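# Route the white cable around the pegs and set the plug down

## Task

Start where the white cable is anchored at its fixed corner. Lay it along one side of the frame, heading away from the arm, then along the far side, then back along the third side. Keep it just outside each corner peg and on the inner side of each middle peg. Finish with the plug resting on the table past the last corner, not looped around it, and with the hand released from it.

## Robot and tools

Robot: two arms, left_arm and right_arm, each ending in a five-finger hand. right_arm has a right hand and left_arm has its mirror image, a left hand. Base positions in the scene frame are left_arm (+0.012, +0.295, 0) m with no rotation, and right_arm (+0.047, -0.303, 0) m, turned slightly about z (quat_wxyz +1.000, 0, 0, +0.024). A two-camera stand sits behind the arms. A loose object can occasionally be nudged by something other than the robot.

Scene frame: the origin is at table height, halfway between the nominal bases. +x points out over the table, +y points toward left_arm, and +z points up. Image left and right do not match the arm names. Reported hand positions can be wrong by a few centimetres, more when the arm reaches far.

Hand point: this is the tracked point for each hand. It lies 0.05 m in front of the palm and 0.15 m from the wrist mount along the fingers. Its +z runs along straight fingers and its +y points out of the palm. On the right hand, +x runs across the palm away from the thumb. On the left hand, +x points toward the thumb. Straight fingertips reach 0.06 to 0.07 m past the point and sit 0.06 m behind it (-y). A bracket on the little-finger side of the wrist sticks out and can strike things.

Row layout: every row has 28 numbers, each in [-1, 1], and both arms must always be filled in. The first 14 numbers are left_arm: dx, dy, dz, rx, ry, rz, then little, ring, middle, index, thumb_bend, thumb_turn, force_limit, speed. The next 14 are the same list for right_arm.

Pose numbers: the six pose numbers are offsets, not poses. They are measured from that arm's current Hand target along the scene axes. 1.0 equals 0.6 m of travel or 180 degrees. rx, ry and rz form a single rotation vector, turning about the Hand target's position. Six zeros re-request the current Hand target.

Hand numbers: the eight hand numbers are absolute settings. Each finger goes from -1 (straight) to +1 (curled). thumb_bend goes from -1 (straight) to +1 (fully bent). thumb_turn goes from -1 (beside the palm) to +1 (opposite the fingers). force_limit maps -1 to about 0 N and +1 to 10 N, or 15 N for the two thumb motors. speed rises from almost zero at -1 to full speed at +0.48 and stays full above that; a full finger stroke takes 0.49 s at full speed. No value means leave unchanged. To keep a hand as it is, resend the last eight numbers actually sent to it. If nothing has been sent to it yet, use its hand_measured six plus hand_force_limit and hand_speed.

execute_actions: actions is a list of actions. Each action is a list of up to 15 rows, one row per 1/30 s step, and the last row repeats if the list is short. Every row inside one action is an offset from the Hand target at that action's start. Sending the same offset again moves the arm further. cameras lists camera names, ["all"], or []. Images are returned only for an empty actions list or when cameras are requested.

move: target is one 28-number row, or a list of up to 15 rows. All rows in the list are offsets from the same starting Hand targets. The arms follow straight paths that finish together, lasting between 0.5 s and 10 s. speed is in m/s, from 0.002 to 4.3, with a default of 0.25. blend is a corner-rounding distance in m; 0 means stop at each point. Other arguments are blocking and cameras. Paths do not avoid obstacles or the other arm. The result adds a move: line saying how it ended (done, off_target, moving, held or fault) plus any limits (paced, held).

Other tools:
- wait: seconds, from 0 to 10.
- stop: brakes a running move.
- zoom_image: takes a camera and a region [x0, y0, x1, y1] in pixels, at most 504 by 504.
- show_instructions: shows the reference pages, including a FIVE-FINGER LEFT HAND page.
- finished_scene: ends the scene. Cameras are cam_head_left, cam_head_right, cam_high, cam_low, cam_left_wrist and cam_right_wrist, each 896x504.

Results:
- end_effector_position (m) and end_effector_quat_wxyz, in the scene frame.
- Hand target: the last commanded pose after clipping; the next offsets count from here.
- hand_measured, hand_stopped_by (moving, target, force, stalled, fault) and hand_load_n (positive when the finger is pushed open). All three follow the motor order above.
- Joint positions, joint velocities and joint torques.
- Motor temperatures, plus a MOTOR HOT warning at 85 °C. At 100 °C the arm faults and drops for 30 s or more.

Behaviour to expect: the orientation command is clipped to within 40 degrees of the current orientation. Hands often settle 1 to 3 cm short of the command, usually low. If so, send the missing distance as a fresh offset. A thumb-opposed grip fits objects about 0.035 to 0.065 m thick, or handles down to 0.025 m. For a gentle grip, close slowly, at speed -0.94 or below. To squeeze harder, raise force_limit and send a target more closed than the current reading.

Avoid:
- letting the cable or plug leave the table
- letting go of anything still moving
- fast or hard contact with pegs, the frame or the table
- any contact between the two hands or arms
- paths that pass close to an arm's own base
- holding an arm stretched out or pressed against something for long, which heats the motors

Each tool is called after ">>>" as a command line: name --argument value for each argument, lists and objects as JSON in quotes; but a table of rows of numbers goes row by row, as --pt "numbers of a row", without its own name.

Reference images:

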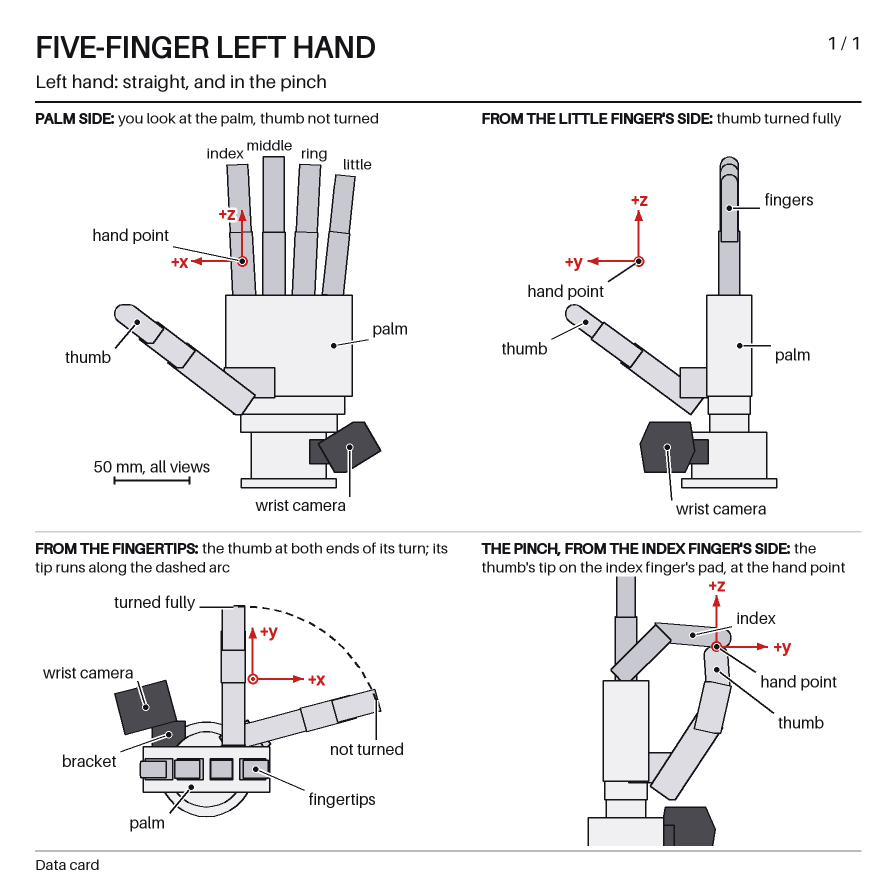

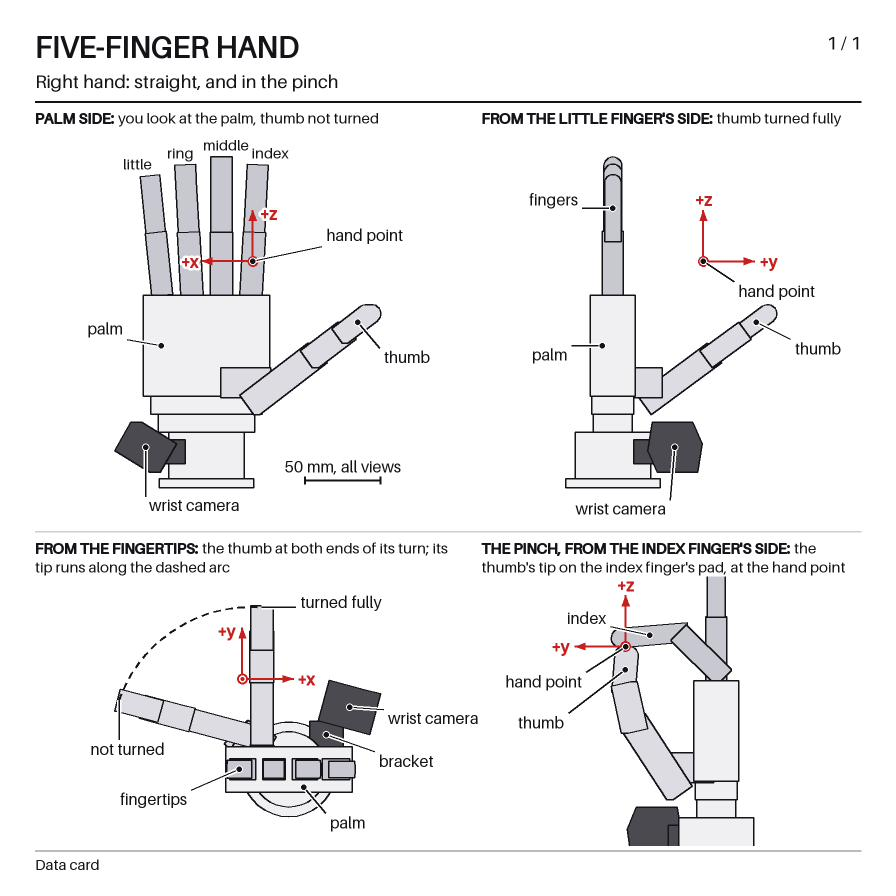

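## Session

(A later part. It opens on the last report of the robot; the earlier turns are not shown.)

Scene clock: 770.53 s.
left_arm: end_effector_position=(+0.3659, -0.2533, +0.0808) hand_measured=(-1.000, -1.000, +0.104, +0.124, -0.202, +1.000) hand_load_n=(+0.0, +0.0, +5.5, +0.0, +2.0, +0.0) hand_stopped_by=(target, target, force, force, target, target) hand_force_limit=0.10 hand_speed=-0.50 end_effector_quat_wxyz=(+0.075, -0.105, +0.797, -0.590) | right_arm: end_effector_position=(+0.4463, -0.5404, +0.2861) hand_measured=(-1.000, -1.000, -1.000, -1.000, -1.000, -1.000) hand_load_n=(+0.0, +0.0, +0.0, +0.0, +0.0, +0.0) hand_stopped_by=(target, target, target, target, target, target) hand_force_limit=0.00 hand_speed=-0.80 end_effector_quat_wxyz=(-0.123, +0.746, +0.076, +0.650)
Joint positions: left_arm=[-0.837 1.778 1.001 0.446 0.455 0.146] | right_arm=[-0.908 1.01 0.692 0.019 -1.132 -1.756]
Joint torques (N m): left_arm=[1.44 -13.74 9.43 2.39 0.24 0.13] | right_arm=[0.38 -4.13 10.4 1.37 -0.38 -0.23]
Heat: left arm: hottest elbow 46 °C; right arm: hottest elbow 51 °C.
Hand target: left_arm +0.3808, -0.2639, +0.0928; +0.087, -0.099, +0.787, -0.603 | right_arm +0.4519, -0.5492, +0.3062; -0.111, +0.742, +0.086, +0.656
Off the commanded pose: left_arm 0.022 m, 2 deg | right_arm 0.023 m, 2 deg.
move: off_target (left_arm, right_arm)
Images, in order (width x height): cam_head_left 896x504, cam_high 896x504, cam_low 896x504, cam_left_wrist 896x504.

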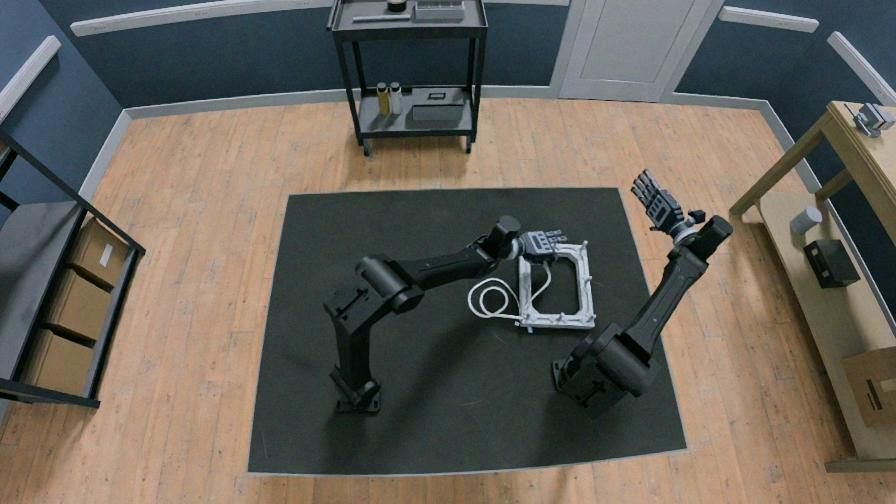

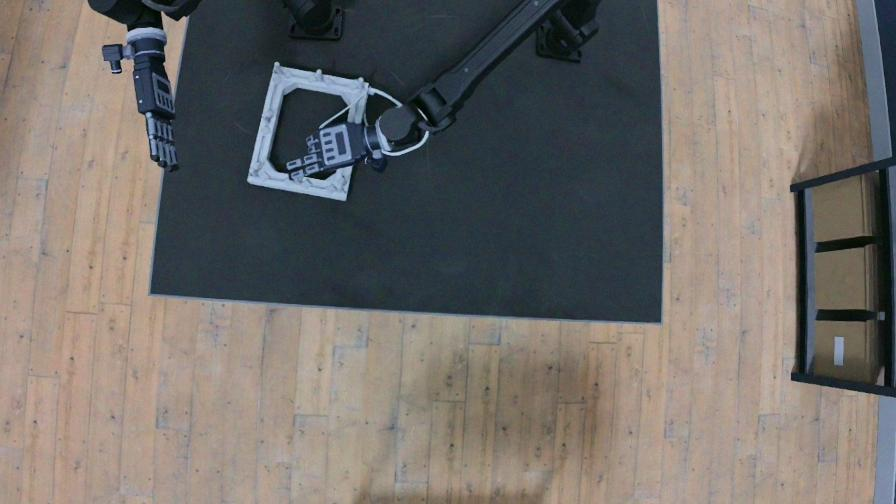

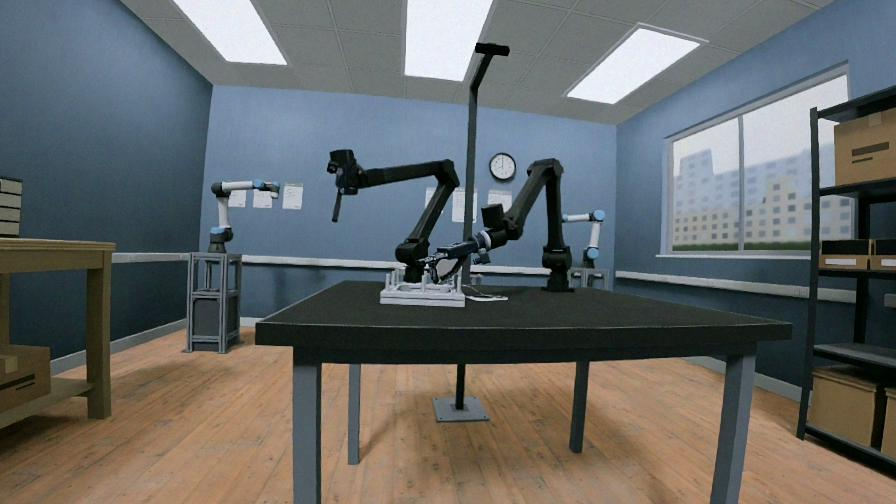

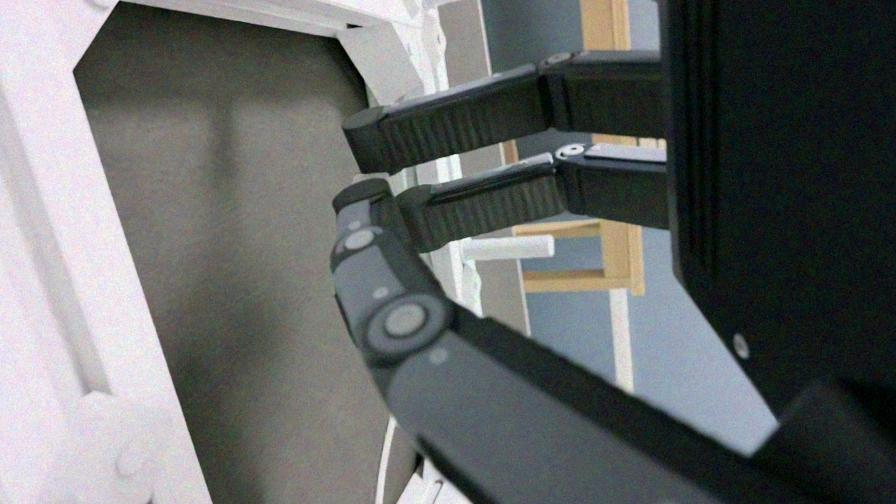

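>>> move --pt "0.0 0.0 -0.02 0 0 0 -1 -1 0.5 0.5 -0.2 1 0.1 -0.5 0 0 0 0 0 0 -1 -1 -1 -1 -1 -1 0 -0.8" --pt "0.012 0.26 -0.02 0 0 0 -1 -1 0.5 0.5 -0.2 1 0.1 -0.5 0 0 0 0 0 0 -1 -1 -1 -1 -1 -1 0 -0.8" --speed 0.1 --cameras '["cam_head_left","cam_high","cam_low","cam_left_wrist"]'

>>> zoom_image --camera "cam_head_left" --region '[430, 200, 630, 350]'

>>> zoom_image --camera "cam_high" --region '[230, 50, 450, 210]'

>>> zoom_image --camera "cam_low" --region '[370, 220, 530, 320]'

Scene clock: 789.33 s.
left_arm: end_effector_position=(+0.3845, -0.1114, +0.0784) hand_measured=(-1.000, -1.000, +0.106, +0.124, -0.200, +1.000) hand_load_n=(+0.0, +0.0, +0.0, +0.0, +0.0, +0.0) hand_stopped_by=(target, target, force, force, target, target) hand_force_limit=0.10 hand_speed=-0.50 end_effector_quat_wxyz=(+0.078, -0.103, +0.788, -0.601) | right_arm: end_effector_position=(+0.4463, -0.5404, +0.2861) hand_measured=(-1.000, -1.000, -1.000, -1.000, -1.000, -1.000) hand_load_n=(+0.0, +0.0, +0.0, +0.0, +0.0, +0.0) hand_stopped_by=(target, target, target, target, target, target) hand_force_limit=0.00 hand_speed=-0.80 end_effector_quat_wxyz=(-0.123, +0.746, +0.076, +0.650)
Joint positions: left_arm=[-0.576 1.626 0.759 0.512 0.704 0.235] | right_arm=[-0.908 1.01 0.692 0.019 -1.132 -1.756]
Joint torques (N m): left_arm=[1.55 -12.28 5.97 1.89 0.35 0.19] | right_arm=[-0.44 -4.72 10.71 1.54 -0.39 -0.24]
Motor temperatures (°C): left_arm=[31 35 48 29 28 30] | right_arm=[31 32 51 29 30 28]
Heat: left arm: hottest elbow 48 °C; right arm: hottest elbow 51 °C.
Hand target: left_arm +0.3879, -0.1080, +0.0806; +0.086, -0.099, +0.787, -0.603 | right_arm +0.4519, -0.5492, +0.3062; -0.111, +0.742, +0.086, +0.656
Off the commanded pose: left_arm 0.005 m, 1 deg | right_arm 0.023 m, 2 deg.
move: off_target (right_arm)
Images, in order (width x height): cam_head_left 896x504, cam_high 896x504, cam_low 896x504, cam_left_wrist 896x504.

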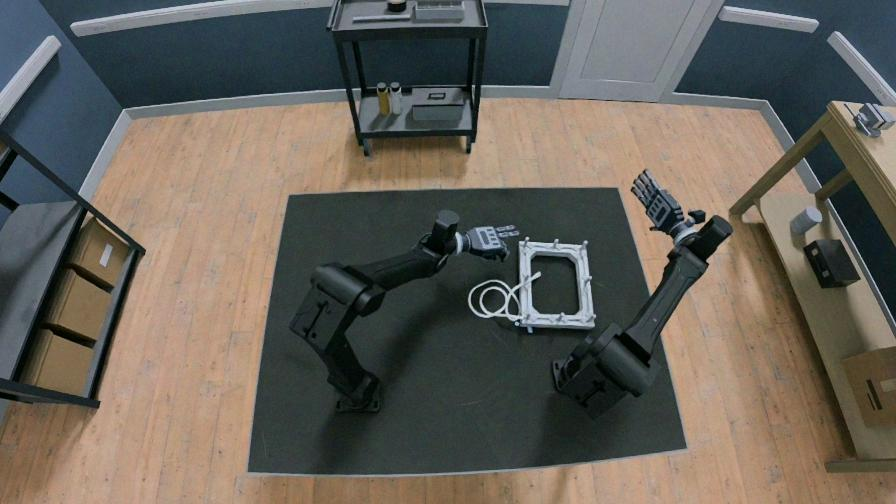

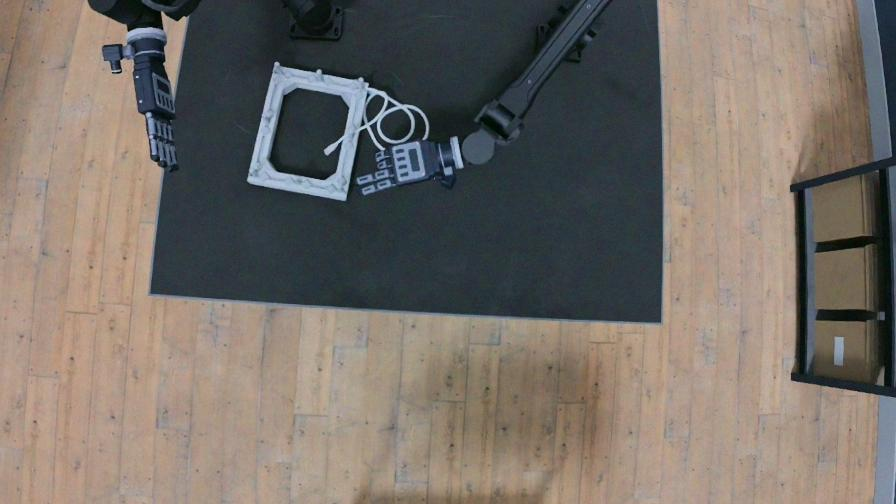

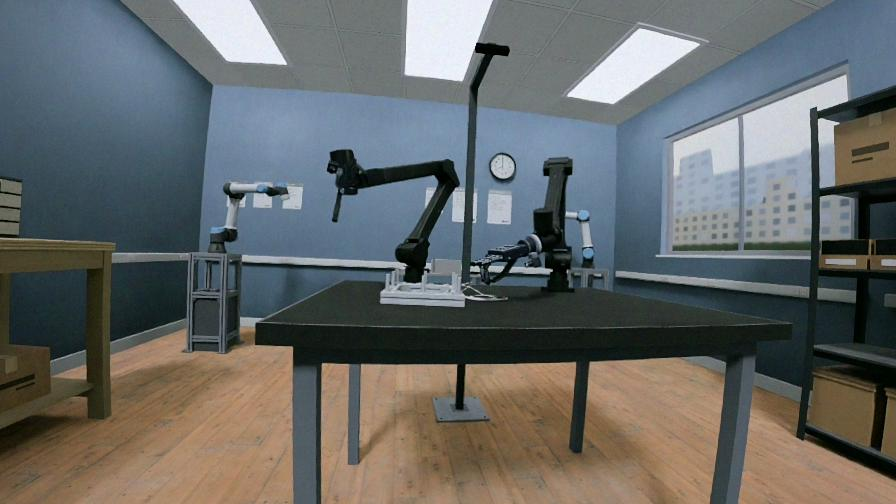

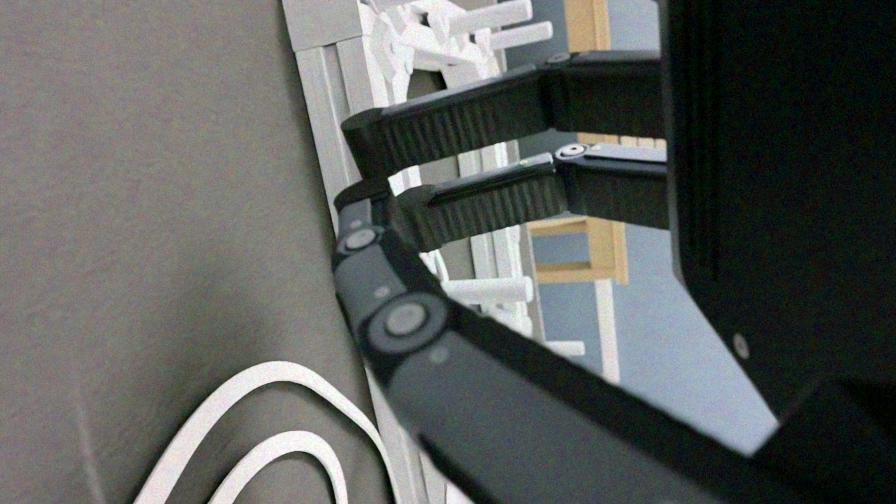

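Scaled by 2.520 from the camera's 896x504 image, which has a finer 1280x720 frame.

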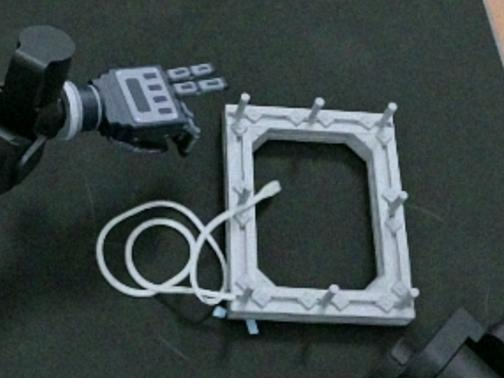

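Scaled by 2.291 from the camera's 896x504 image, which has a finer 1280x720 frame.

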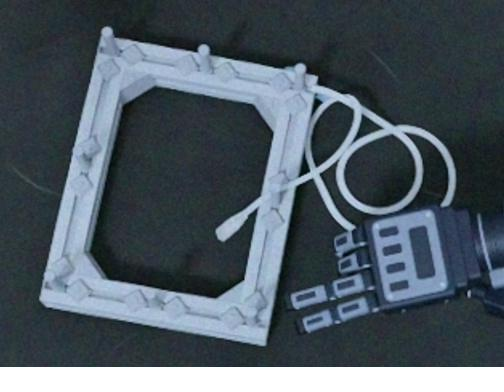

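Scaled by 3.150 from the camera's 896x504 image, which has a finer 1280x720 frame.

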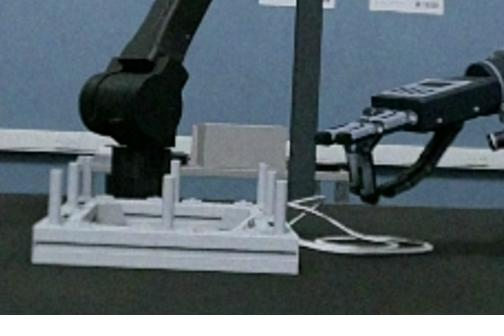

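>>> zoom_image --camera "cam_high" --region '[310, 100, 380, 160]'

>>> zoom_image --camera "cam_head_left" --region '[500, 250, 560, 300]'

Scaled by 7.200 from the camera's 896x504 image, which has a finer 1280x720 frame.

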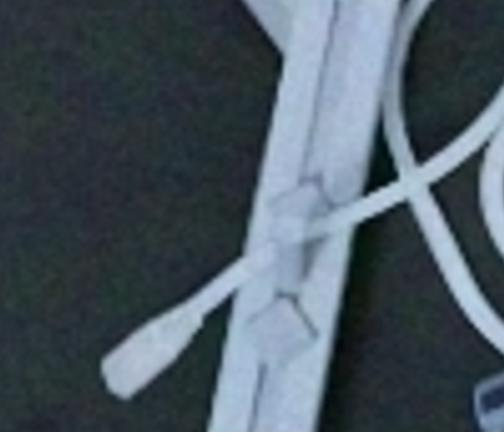

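Scaled by 8.400 from the camera's 896x504 image, which has a finer 1280x720 frame.

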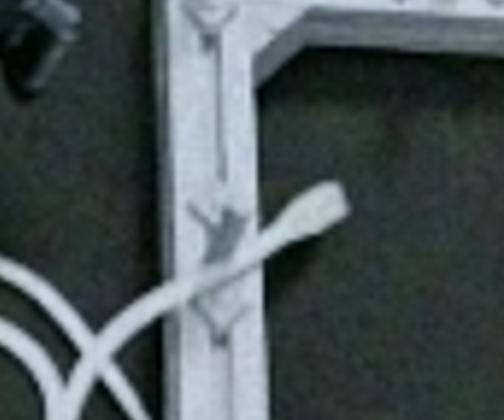

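>>> move --pt "-0.0 0.2 0.15 0 0 0 -1 -1 -0.5 -0.5 -0.5 1 0.1 -0.5 0 0 0 0 0 0 -1 -1 -1 -1 -1 -1 0 -0.8" --pt "-0.063 0.513 0.2 0 0 0 -1 -1 -0.5 -0.5 -0.5 1 0.1 -0.5 -0.1 0.25 0.0 0.21 0.106 -0.019 -1 -1 -1 -1 -1 -1 0 -0.8" --pt "-0.063 0.513 0.2 0 0 0 -1 -1 -0.5 -0.5 -0.5 1 0.1 -0.5 -0.196 0.518 -0.23 0.4249 0.2126 -0.0379 -1 -1 -0.2 -0.2 -0.2 1 0 -0.3" --speed 0.2 --cameras '["all"]'

>>> zoom_image --camera "cam_head_left" --region '[480, 220, 620, 320]'

>>> zoom_image --camera "cam_high" --region '[270, 80, 410, 180]'

>>> zoom_image --camera "cam_low" --region '[370, 220, 510, 320]'

Scene clock: 833.43 s.
left_arm: end_effector_position=(+0.3378, +0.1952, +0.1914) hand_measured=(-1.000, -1.000, -0.500, -0.500, -0.500, +1.000) hand_load_n=(+0.0, +0.0, +0.0, +0.0, +0.5, +0.0) hand_stopped_by=(target, target, target, target, target, target) hand_force_limit=0.10 hand_speed=-0.50 end_effector_quat_wxyz=(+0.076, -0.106, +0.785, -0.605) | right_arm: end_effector_position=(+0.3338, -0.2405, +0.1660) hand_measured=(-1.000, -1.000, -0.200, -0.200, -0.200, +1.000) hand_load_n=(+0.0, +0.0, +0.0, +0.0, +0.0, +0.0) hand_stopped_by=(target, target, target, target, target, target) hand_force_limit=0.00 hand_speed=-0.30 end_effector_quat_wxyz=(-0.518, +0.682, -0.412, +0.311)
Joint positions: left_arm=[0.237 1.227 0.859 -1.121 1.311 1.477] | right_arm=[-0.337 0.448 0.31 -0.236 -0.739 -0.255]
Joint torques (N m): left_arm=[1.38 -5.77 10.07 -0.16 0.93 0.21] | right_arm=[-0.62 -0.09 7.6 2.86 -0.2 -0.05]
Heat: left arm: hottest elbow 48 °C; right arm: hottest elbow 52 °C.
Hand target: left_arm +0.3501, +0.1999, +0.2006; +0.086, -0.099, +0.787, -0.603 | right_arm +0.3343, -0.2383, +0.1682; -0.522, +0.680, -0.408, +0.314
Off the commanded pose: left_arm 0.016 m, 1 deg | right_arm 0.003 m, 1 deg.
move: off_target (left_arm)

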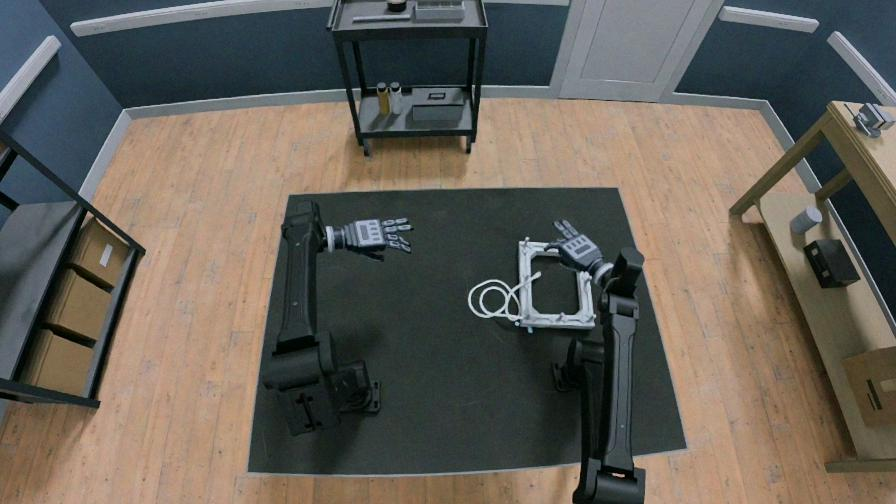

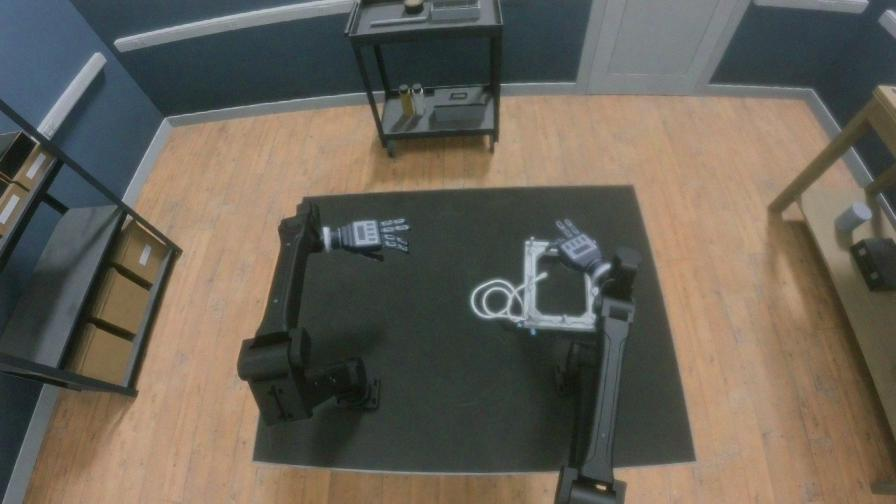

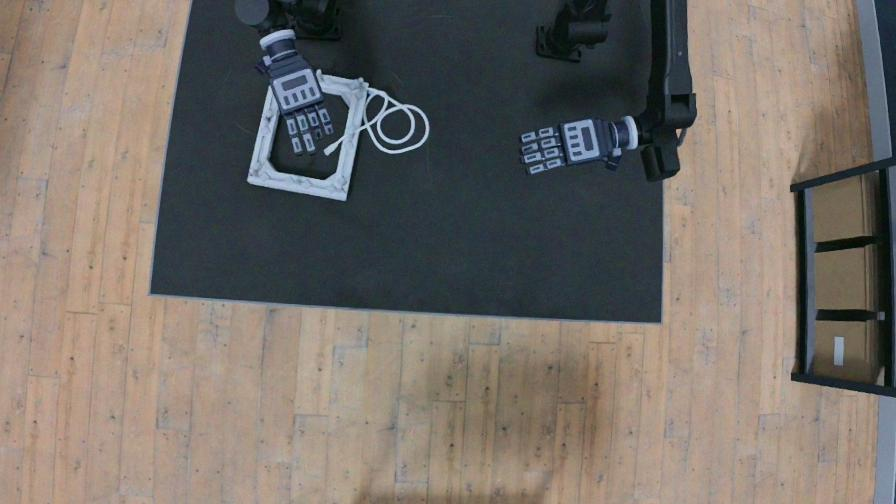

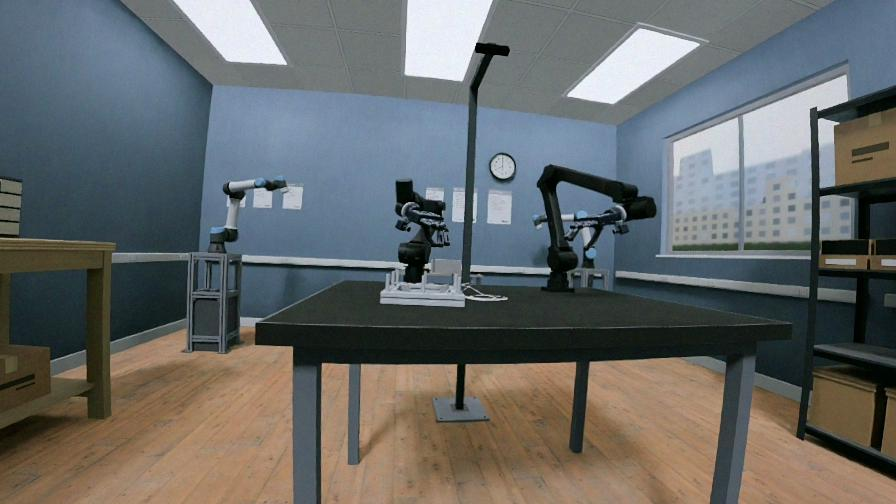

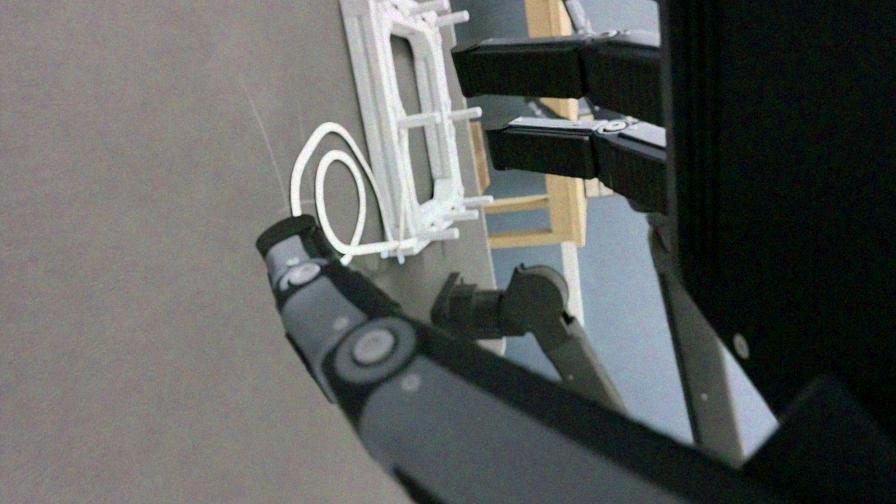

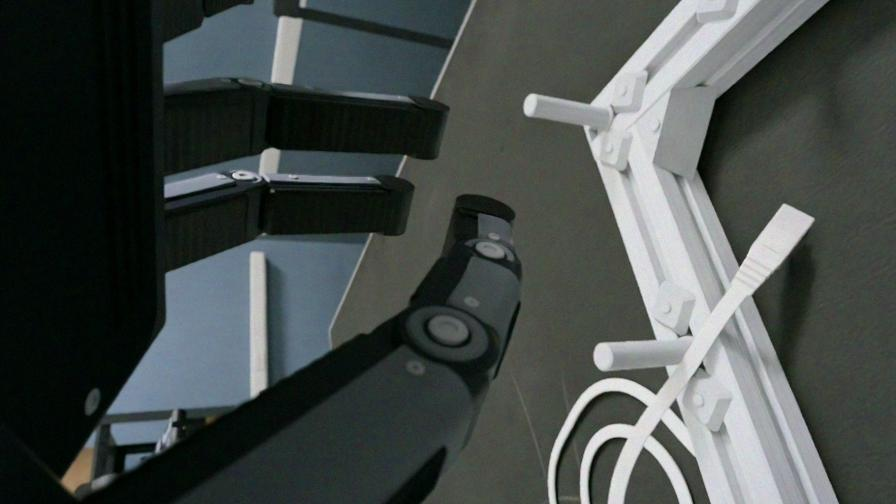

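Scaled by 3.600 from the camera's 896x504 image, which has a finer 1280x720 frame.

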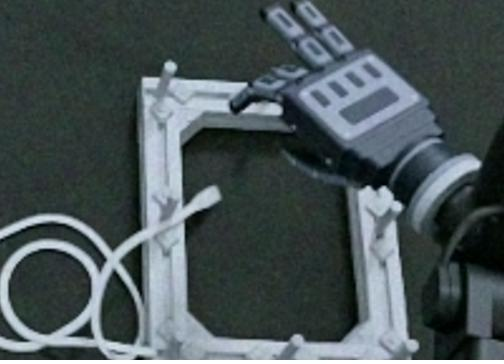

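Scaled by 3.600 from the camera's 896x504 image, which has a finer 1280x720 frame.

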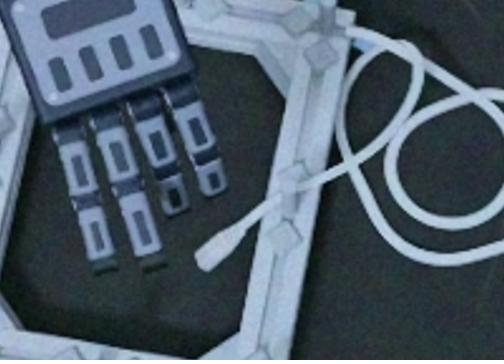

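Scaled by 3.600 from the camera's 896x504 image, which has a finer 1280x720 frame.

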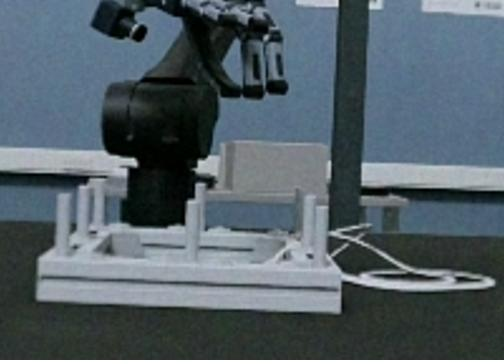

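>>> move --target '[0,0,0,0,0,0,-1,-1,-0.5,-0.5,-0.5,1,0.1,-0.5,0.0125,0.011,-0.13,-0.0302,0.0472,0.0553,1,1,-0.2,-0.2,-0.2,1,0,-0.3]' --speed 0.15 --cameras '["cam_head_left","cam_high","cam_low","cam_right_wrist"]'

>>> zoom_image --camera "cam_head_left" --region '[500, 230, 600, 310]'

>>> zoom_image --camera "cam_high" --region '[290, 100, 390, 180]'

>>> zoom_image --camera "cam_low" --region '[380, 230, 480, 310]'

Scene clock: 876.00 s.
left_arm: end_effector_position=(+0.3378, +0.1952, +0.1914) hand_measured=(-1.000, -1.000, -0.500, -0.500, -0.500, +1.000) hand_load_n=(+0.0, +0.0, +0.0, +0.0, +0.0, +0.0) hand_stopped_by=(target, target, target, target, target, target) hand_force_limit=0.10 hand_speed=-0.50 end_effector_quat_wxyz=(+0.076, -0.106, +0.785, -0.605) | right_arm: end_effector_position=(+0.3369, -0.2325, +0.0871) hand_measured=(+1.000, +1.000, -0.200, -0.200, -0.200, +1.000) hand_load_n=(+0.0, +0.0, +0.0, +0.0, +0.0, +0.5) hand_stopped_by=(target, target, target, target, target, target) hand_force_limit=0.00 hand_speed=-0.30 end_effector_quat_wxyz=(-0.482, +0.755, -0.382, +0.228)
Joint positions: left_arm=[0.237 1.227 0.859 -1.121 1.311 1.477] | right_arm=[-0.287 0.776 0.301 -0.179 -0.784 -0.469]
Joint torques (N m): left_arm=[1.38 -5.83 10.07 -0.16 0.93 0.21] | right_arm=[0.91 -1.61 7.45 2.54 -0.37 -0.22]
Motor temperatures (°C): left_arm=[31 35 54 29 29 30] | right_arm=[31 32 50 29 30 28]
Heat: left arm: hottest elbow 54 °C; right arm: hottest elbow 50 °C.
Hand target: left_arm +0.3501, +0.1999, +0.2006; +0.086, -0.099, +0.787, -0.603 | right_arm +0.3418, -0.2318, +0.0902; -0.483, +0.758, -0.370, +0.235
Off the commanded pose: left_arm 0.016 m, 1 deg | right_arm 0.006 m, 2 deg.
move: off_target (left_arm)
Images, in order (width x height): cam_head_left 896x504, cam_high 896x504, cam_low 896x504, cam_right_wrist 896x504.

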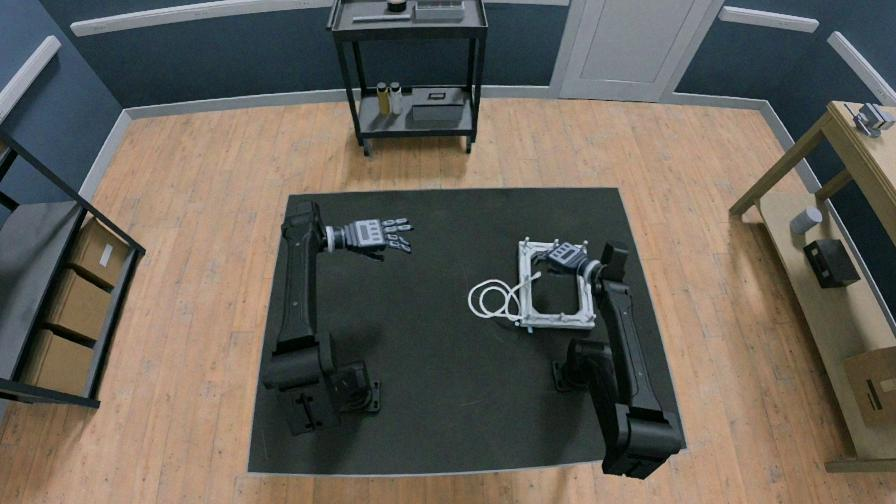

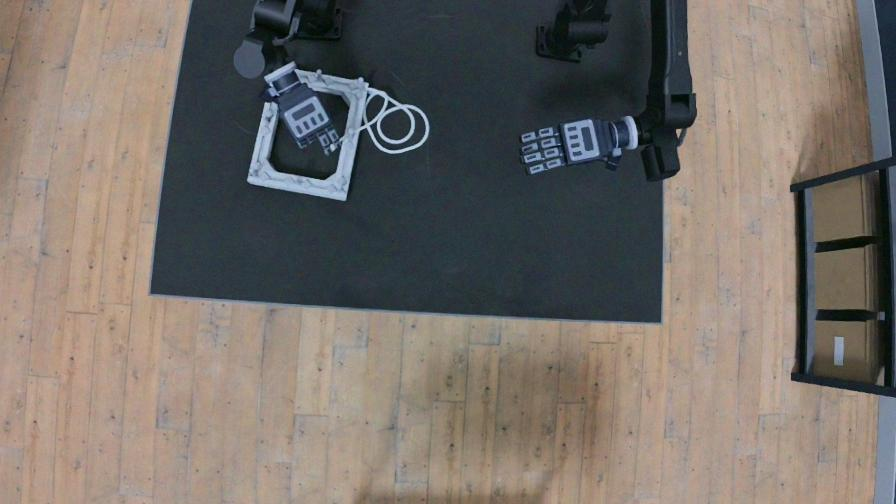

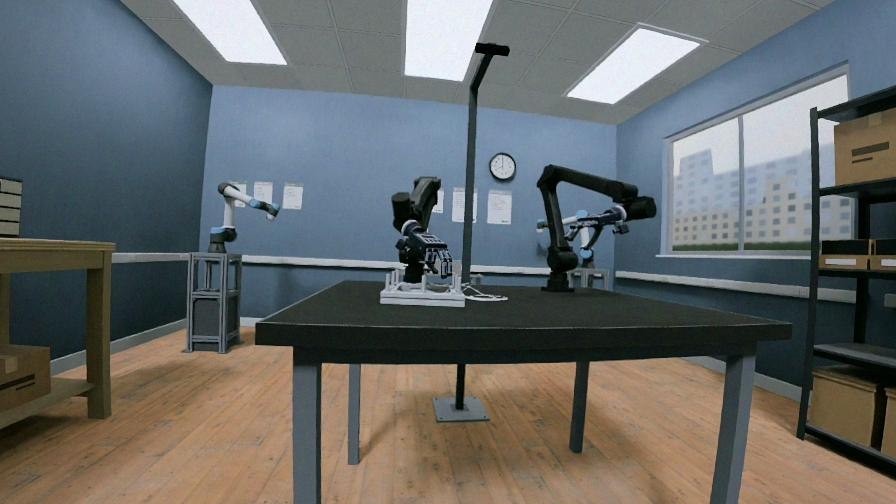

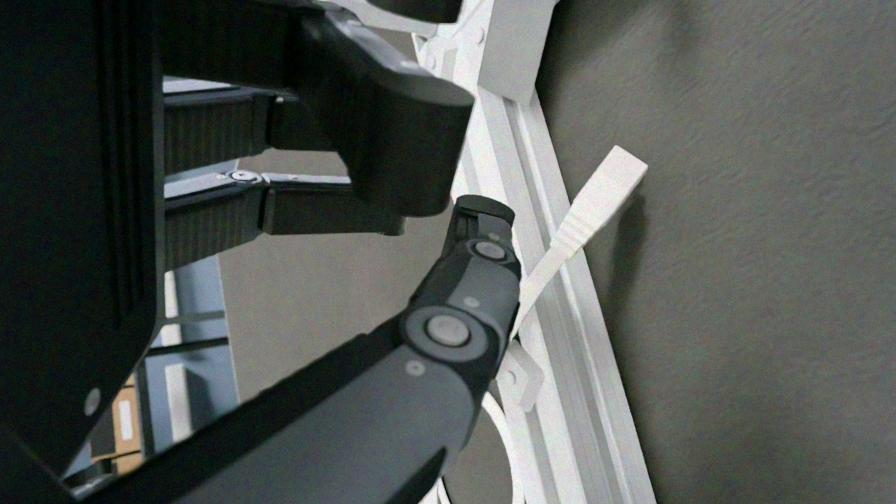

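Scaled by 5.040 from the camera's 896x504 image, which has a finer 1280x720 frame.

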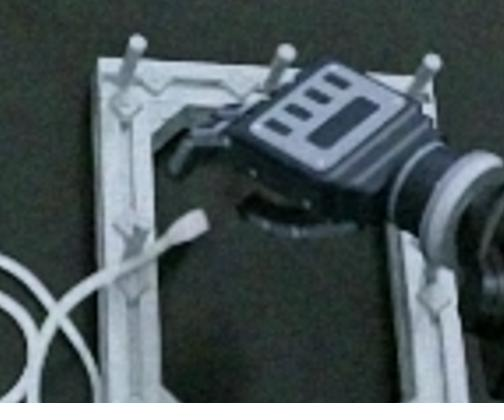

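Scaled by 5.040 from the camera's 896x504 image, which has a finer 1280x720 frame.

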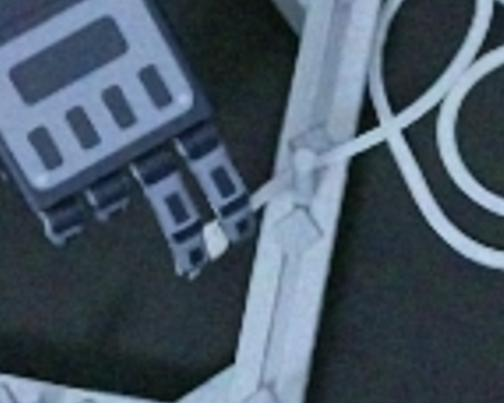

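Scaled by 5.040 from the camera's 896x504 image, which has a finer 1280x720 frame.

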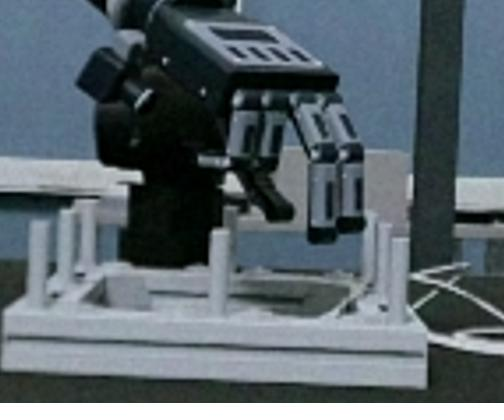

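>>> move --target '[0,0,0,0,0,0,-1,-1,-0.5,-0.5,-0.5,1,0.1,-0.5,0.005,0.008,-0.045,0,0,0,1,1,-0.2,-0.2,-0.2,1,0,-0.3]' --speed 0.08 --cameras '["cam_head_left","cam_high","cam_low","cam_right_wrist"]'

>>> zoom_image --camera "cam_head_left" --region '[500, 230, 600, 310]'

>>> zoom_image --camera "cam_high" --region '[290, 100, 390, 180]'

>>> zoom_image --camera "cam_low" --region '[380, 230, 480, 310]'

Scene clock: 892.27 s.
left_arm: end_effector_position=(+0.3378, +0.1952, +0.1914) hand_measured=(-1.000, -1.000, -0.500, -0.500, -0.500, +1.000) hand_load_n=(+0.0, -0.5, +0.0, +0.0, +0.0, +0.0) hand_stopped_by=(target, target, target, target, target, target) hand_force_limit=0.10 hand_speed=-0.50 end_effector_quat_wxyz=(+0.076, -0.106, +0.785, -0.605) | right_arm: end_effector_position=(+0.3447, -0.2297, +0.0649) hand_measured=(+1.000, +1.000, -0.200, -0.200, -0.200, +1.000) hand_load_n=(+0.0, +0.0, +0.0, +0.0, +0.0, +0.0) hand_stopped_by=(target, target, target, target, target, target) hand_force_limit=0.00 hand_speed=-0.30 end_effector_quat_wxyz=(-0.481, +0.758, -0.370, +0.237)
Joint positions: left_arm=[0.237 1.227 0.859 -1.121 1.311 1.477] | right_arm=[-0.261 0.868 0.261 -0.021 -0.765 -0.47]
Joint torques (N m): left_arm=[1.32 -5.83 10.07 -0.16 0.93 0.21] | right_arm=[1.03 -1.14 6.2 2.58 -0.34 0]
Motor temperatures (°C): left_arm=[31 34 55 28 29 30] | right_arm=[31 32 50 29 30 28]
Heat: left arm: hottest elbow 55 °C; right arm: hottest elbow 50 °C.
Hand target: left_arm +0.3501, +0.1999, +0.2006; +0.086, -0.099, +0.787, -0.603 | right_arm +0.3448, -0.2270, +0.0631; -0.483, +0.758, -0.370, +0.235
Off the commanded pose: left_arm 0.016 m, 1 deg | right_arm 0.003 m, 0 deg.
move: off_target (left_arm)
Images, in order (width x height): cam_head_left 896x504, cam_high 896x504, cam_low 896x504, cam_right_wrist 896x504.

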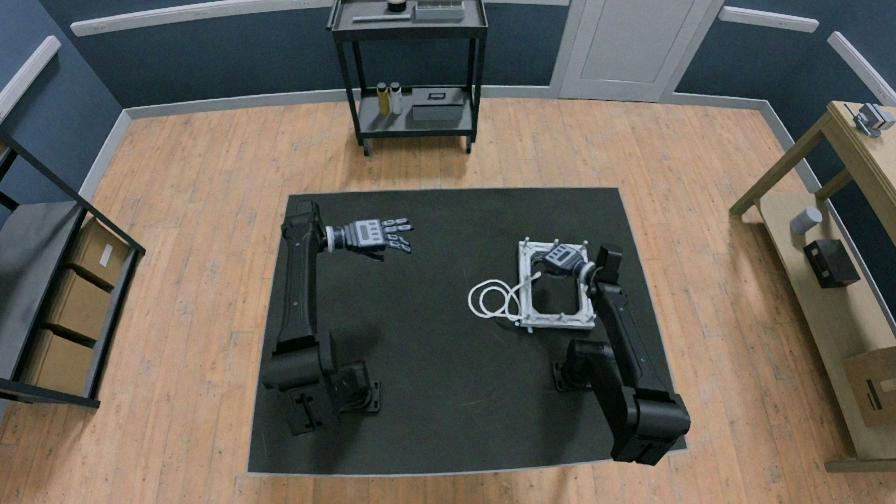

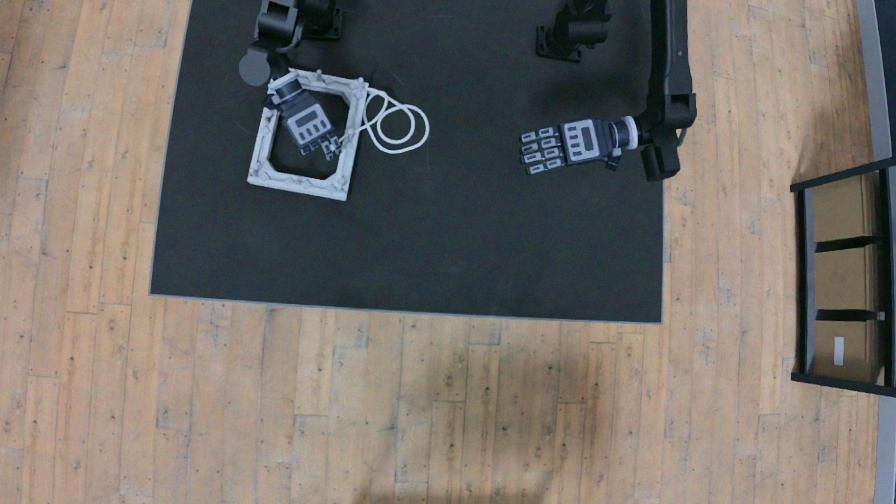

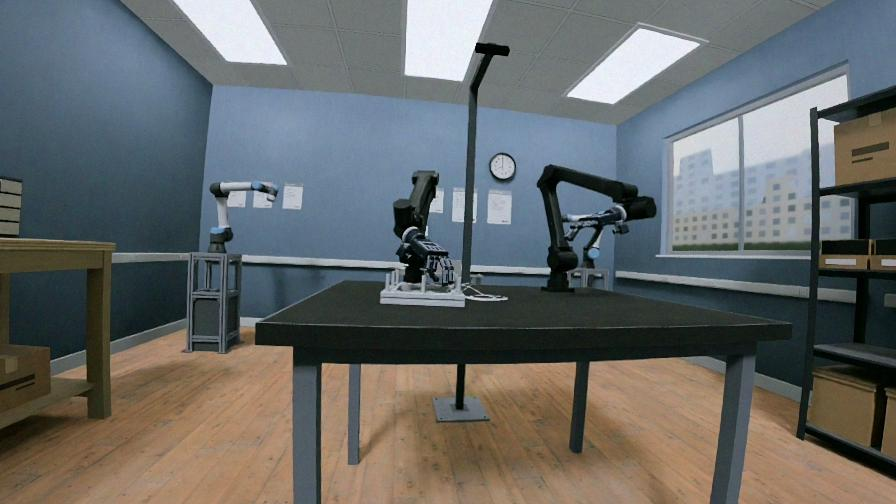

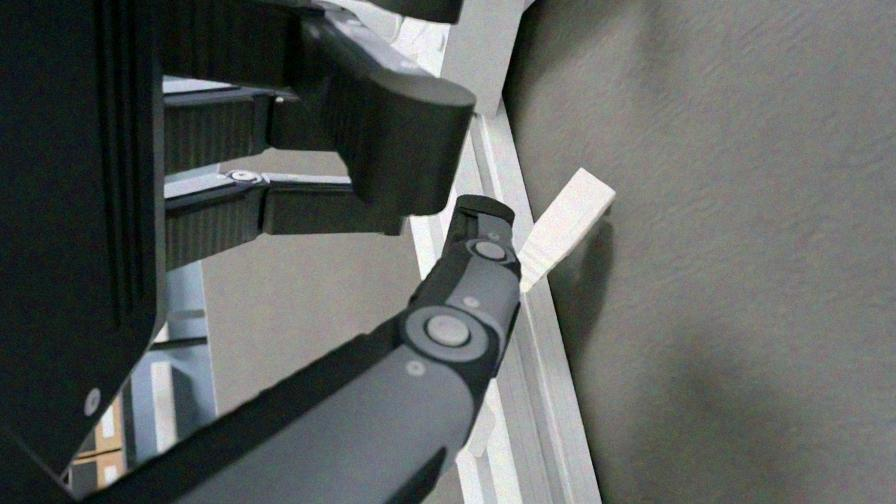

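Scaled by 5.040 from the camera's 896x504 image, which has a finer 1280x720 frame.

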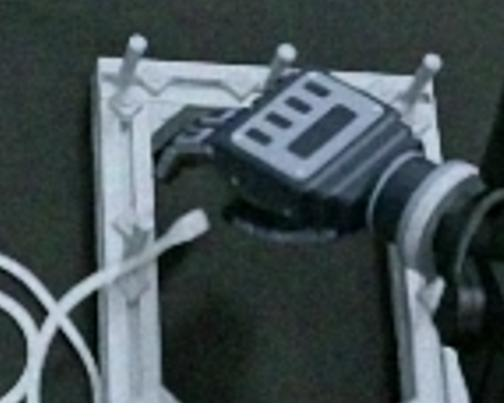

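Scaled by 5.040 from the camera's 896x504 image, which has a finer 1280x720 frame.

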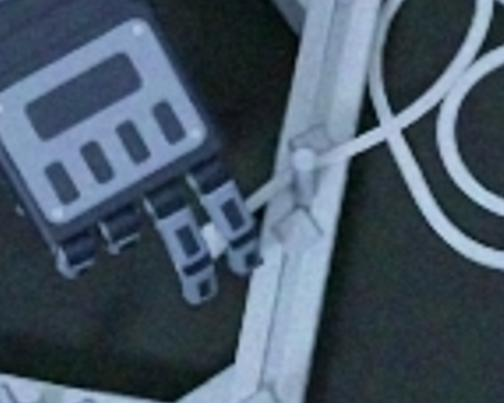

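Scaled by 5.040 from the camera's 896x504 image, which has a finer 1280x720 frame.

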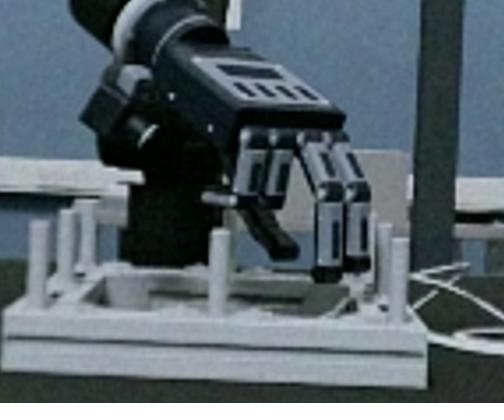

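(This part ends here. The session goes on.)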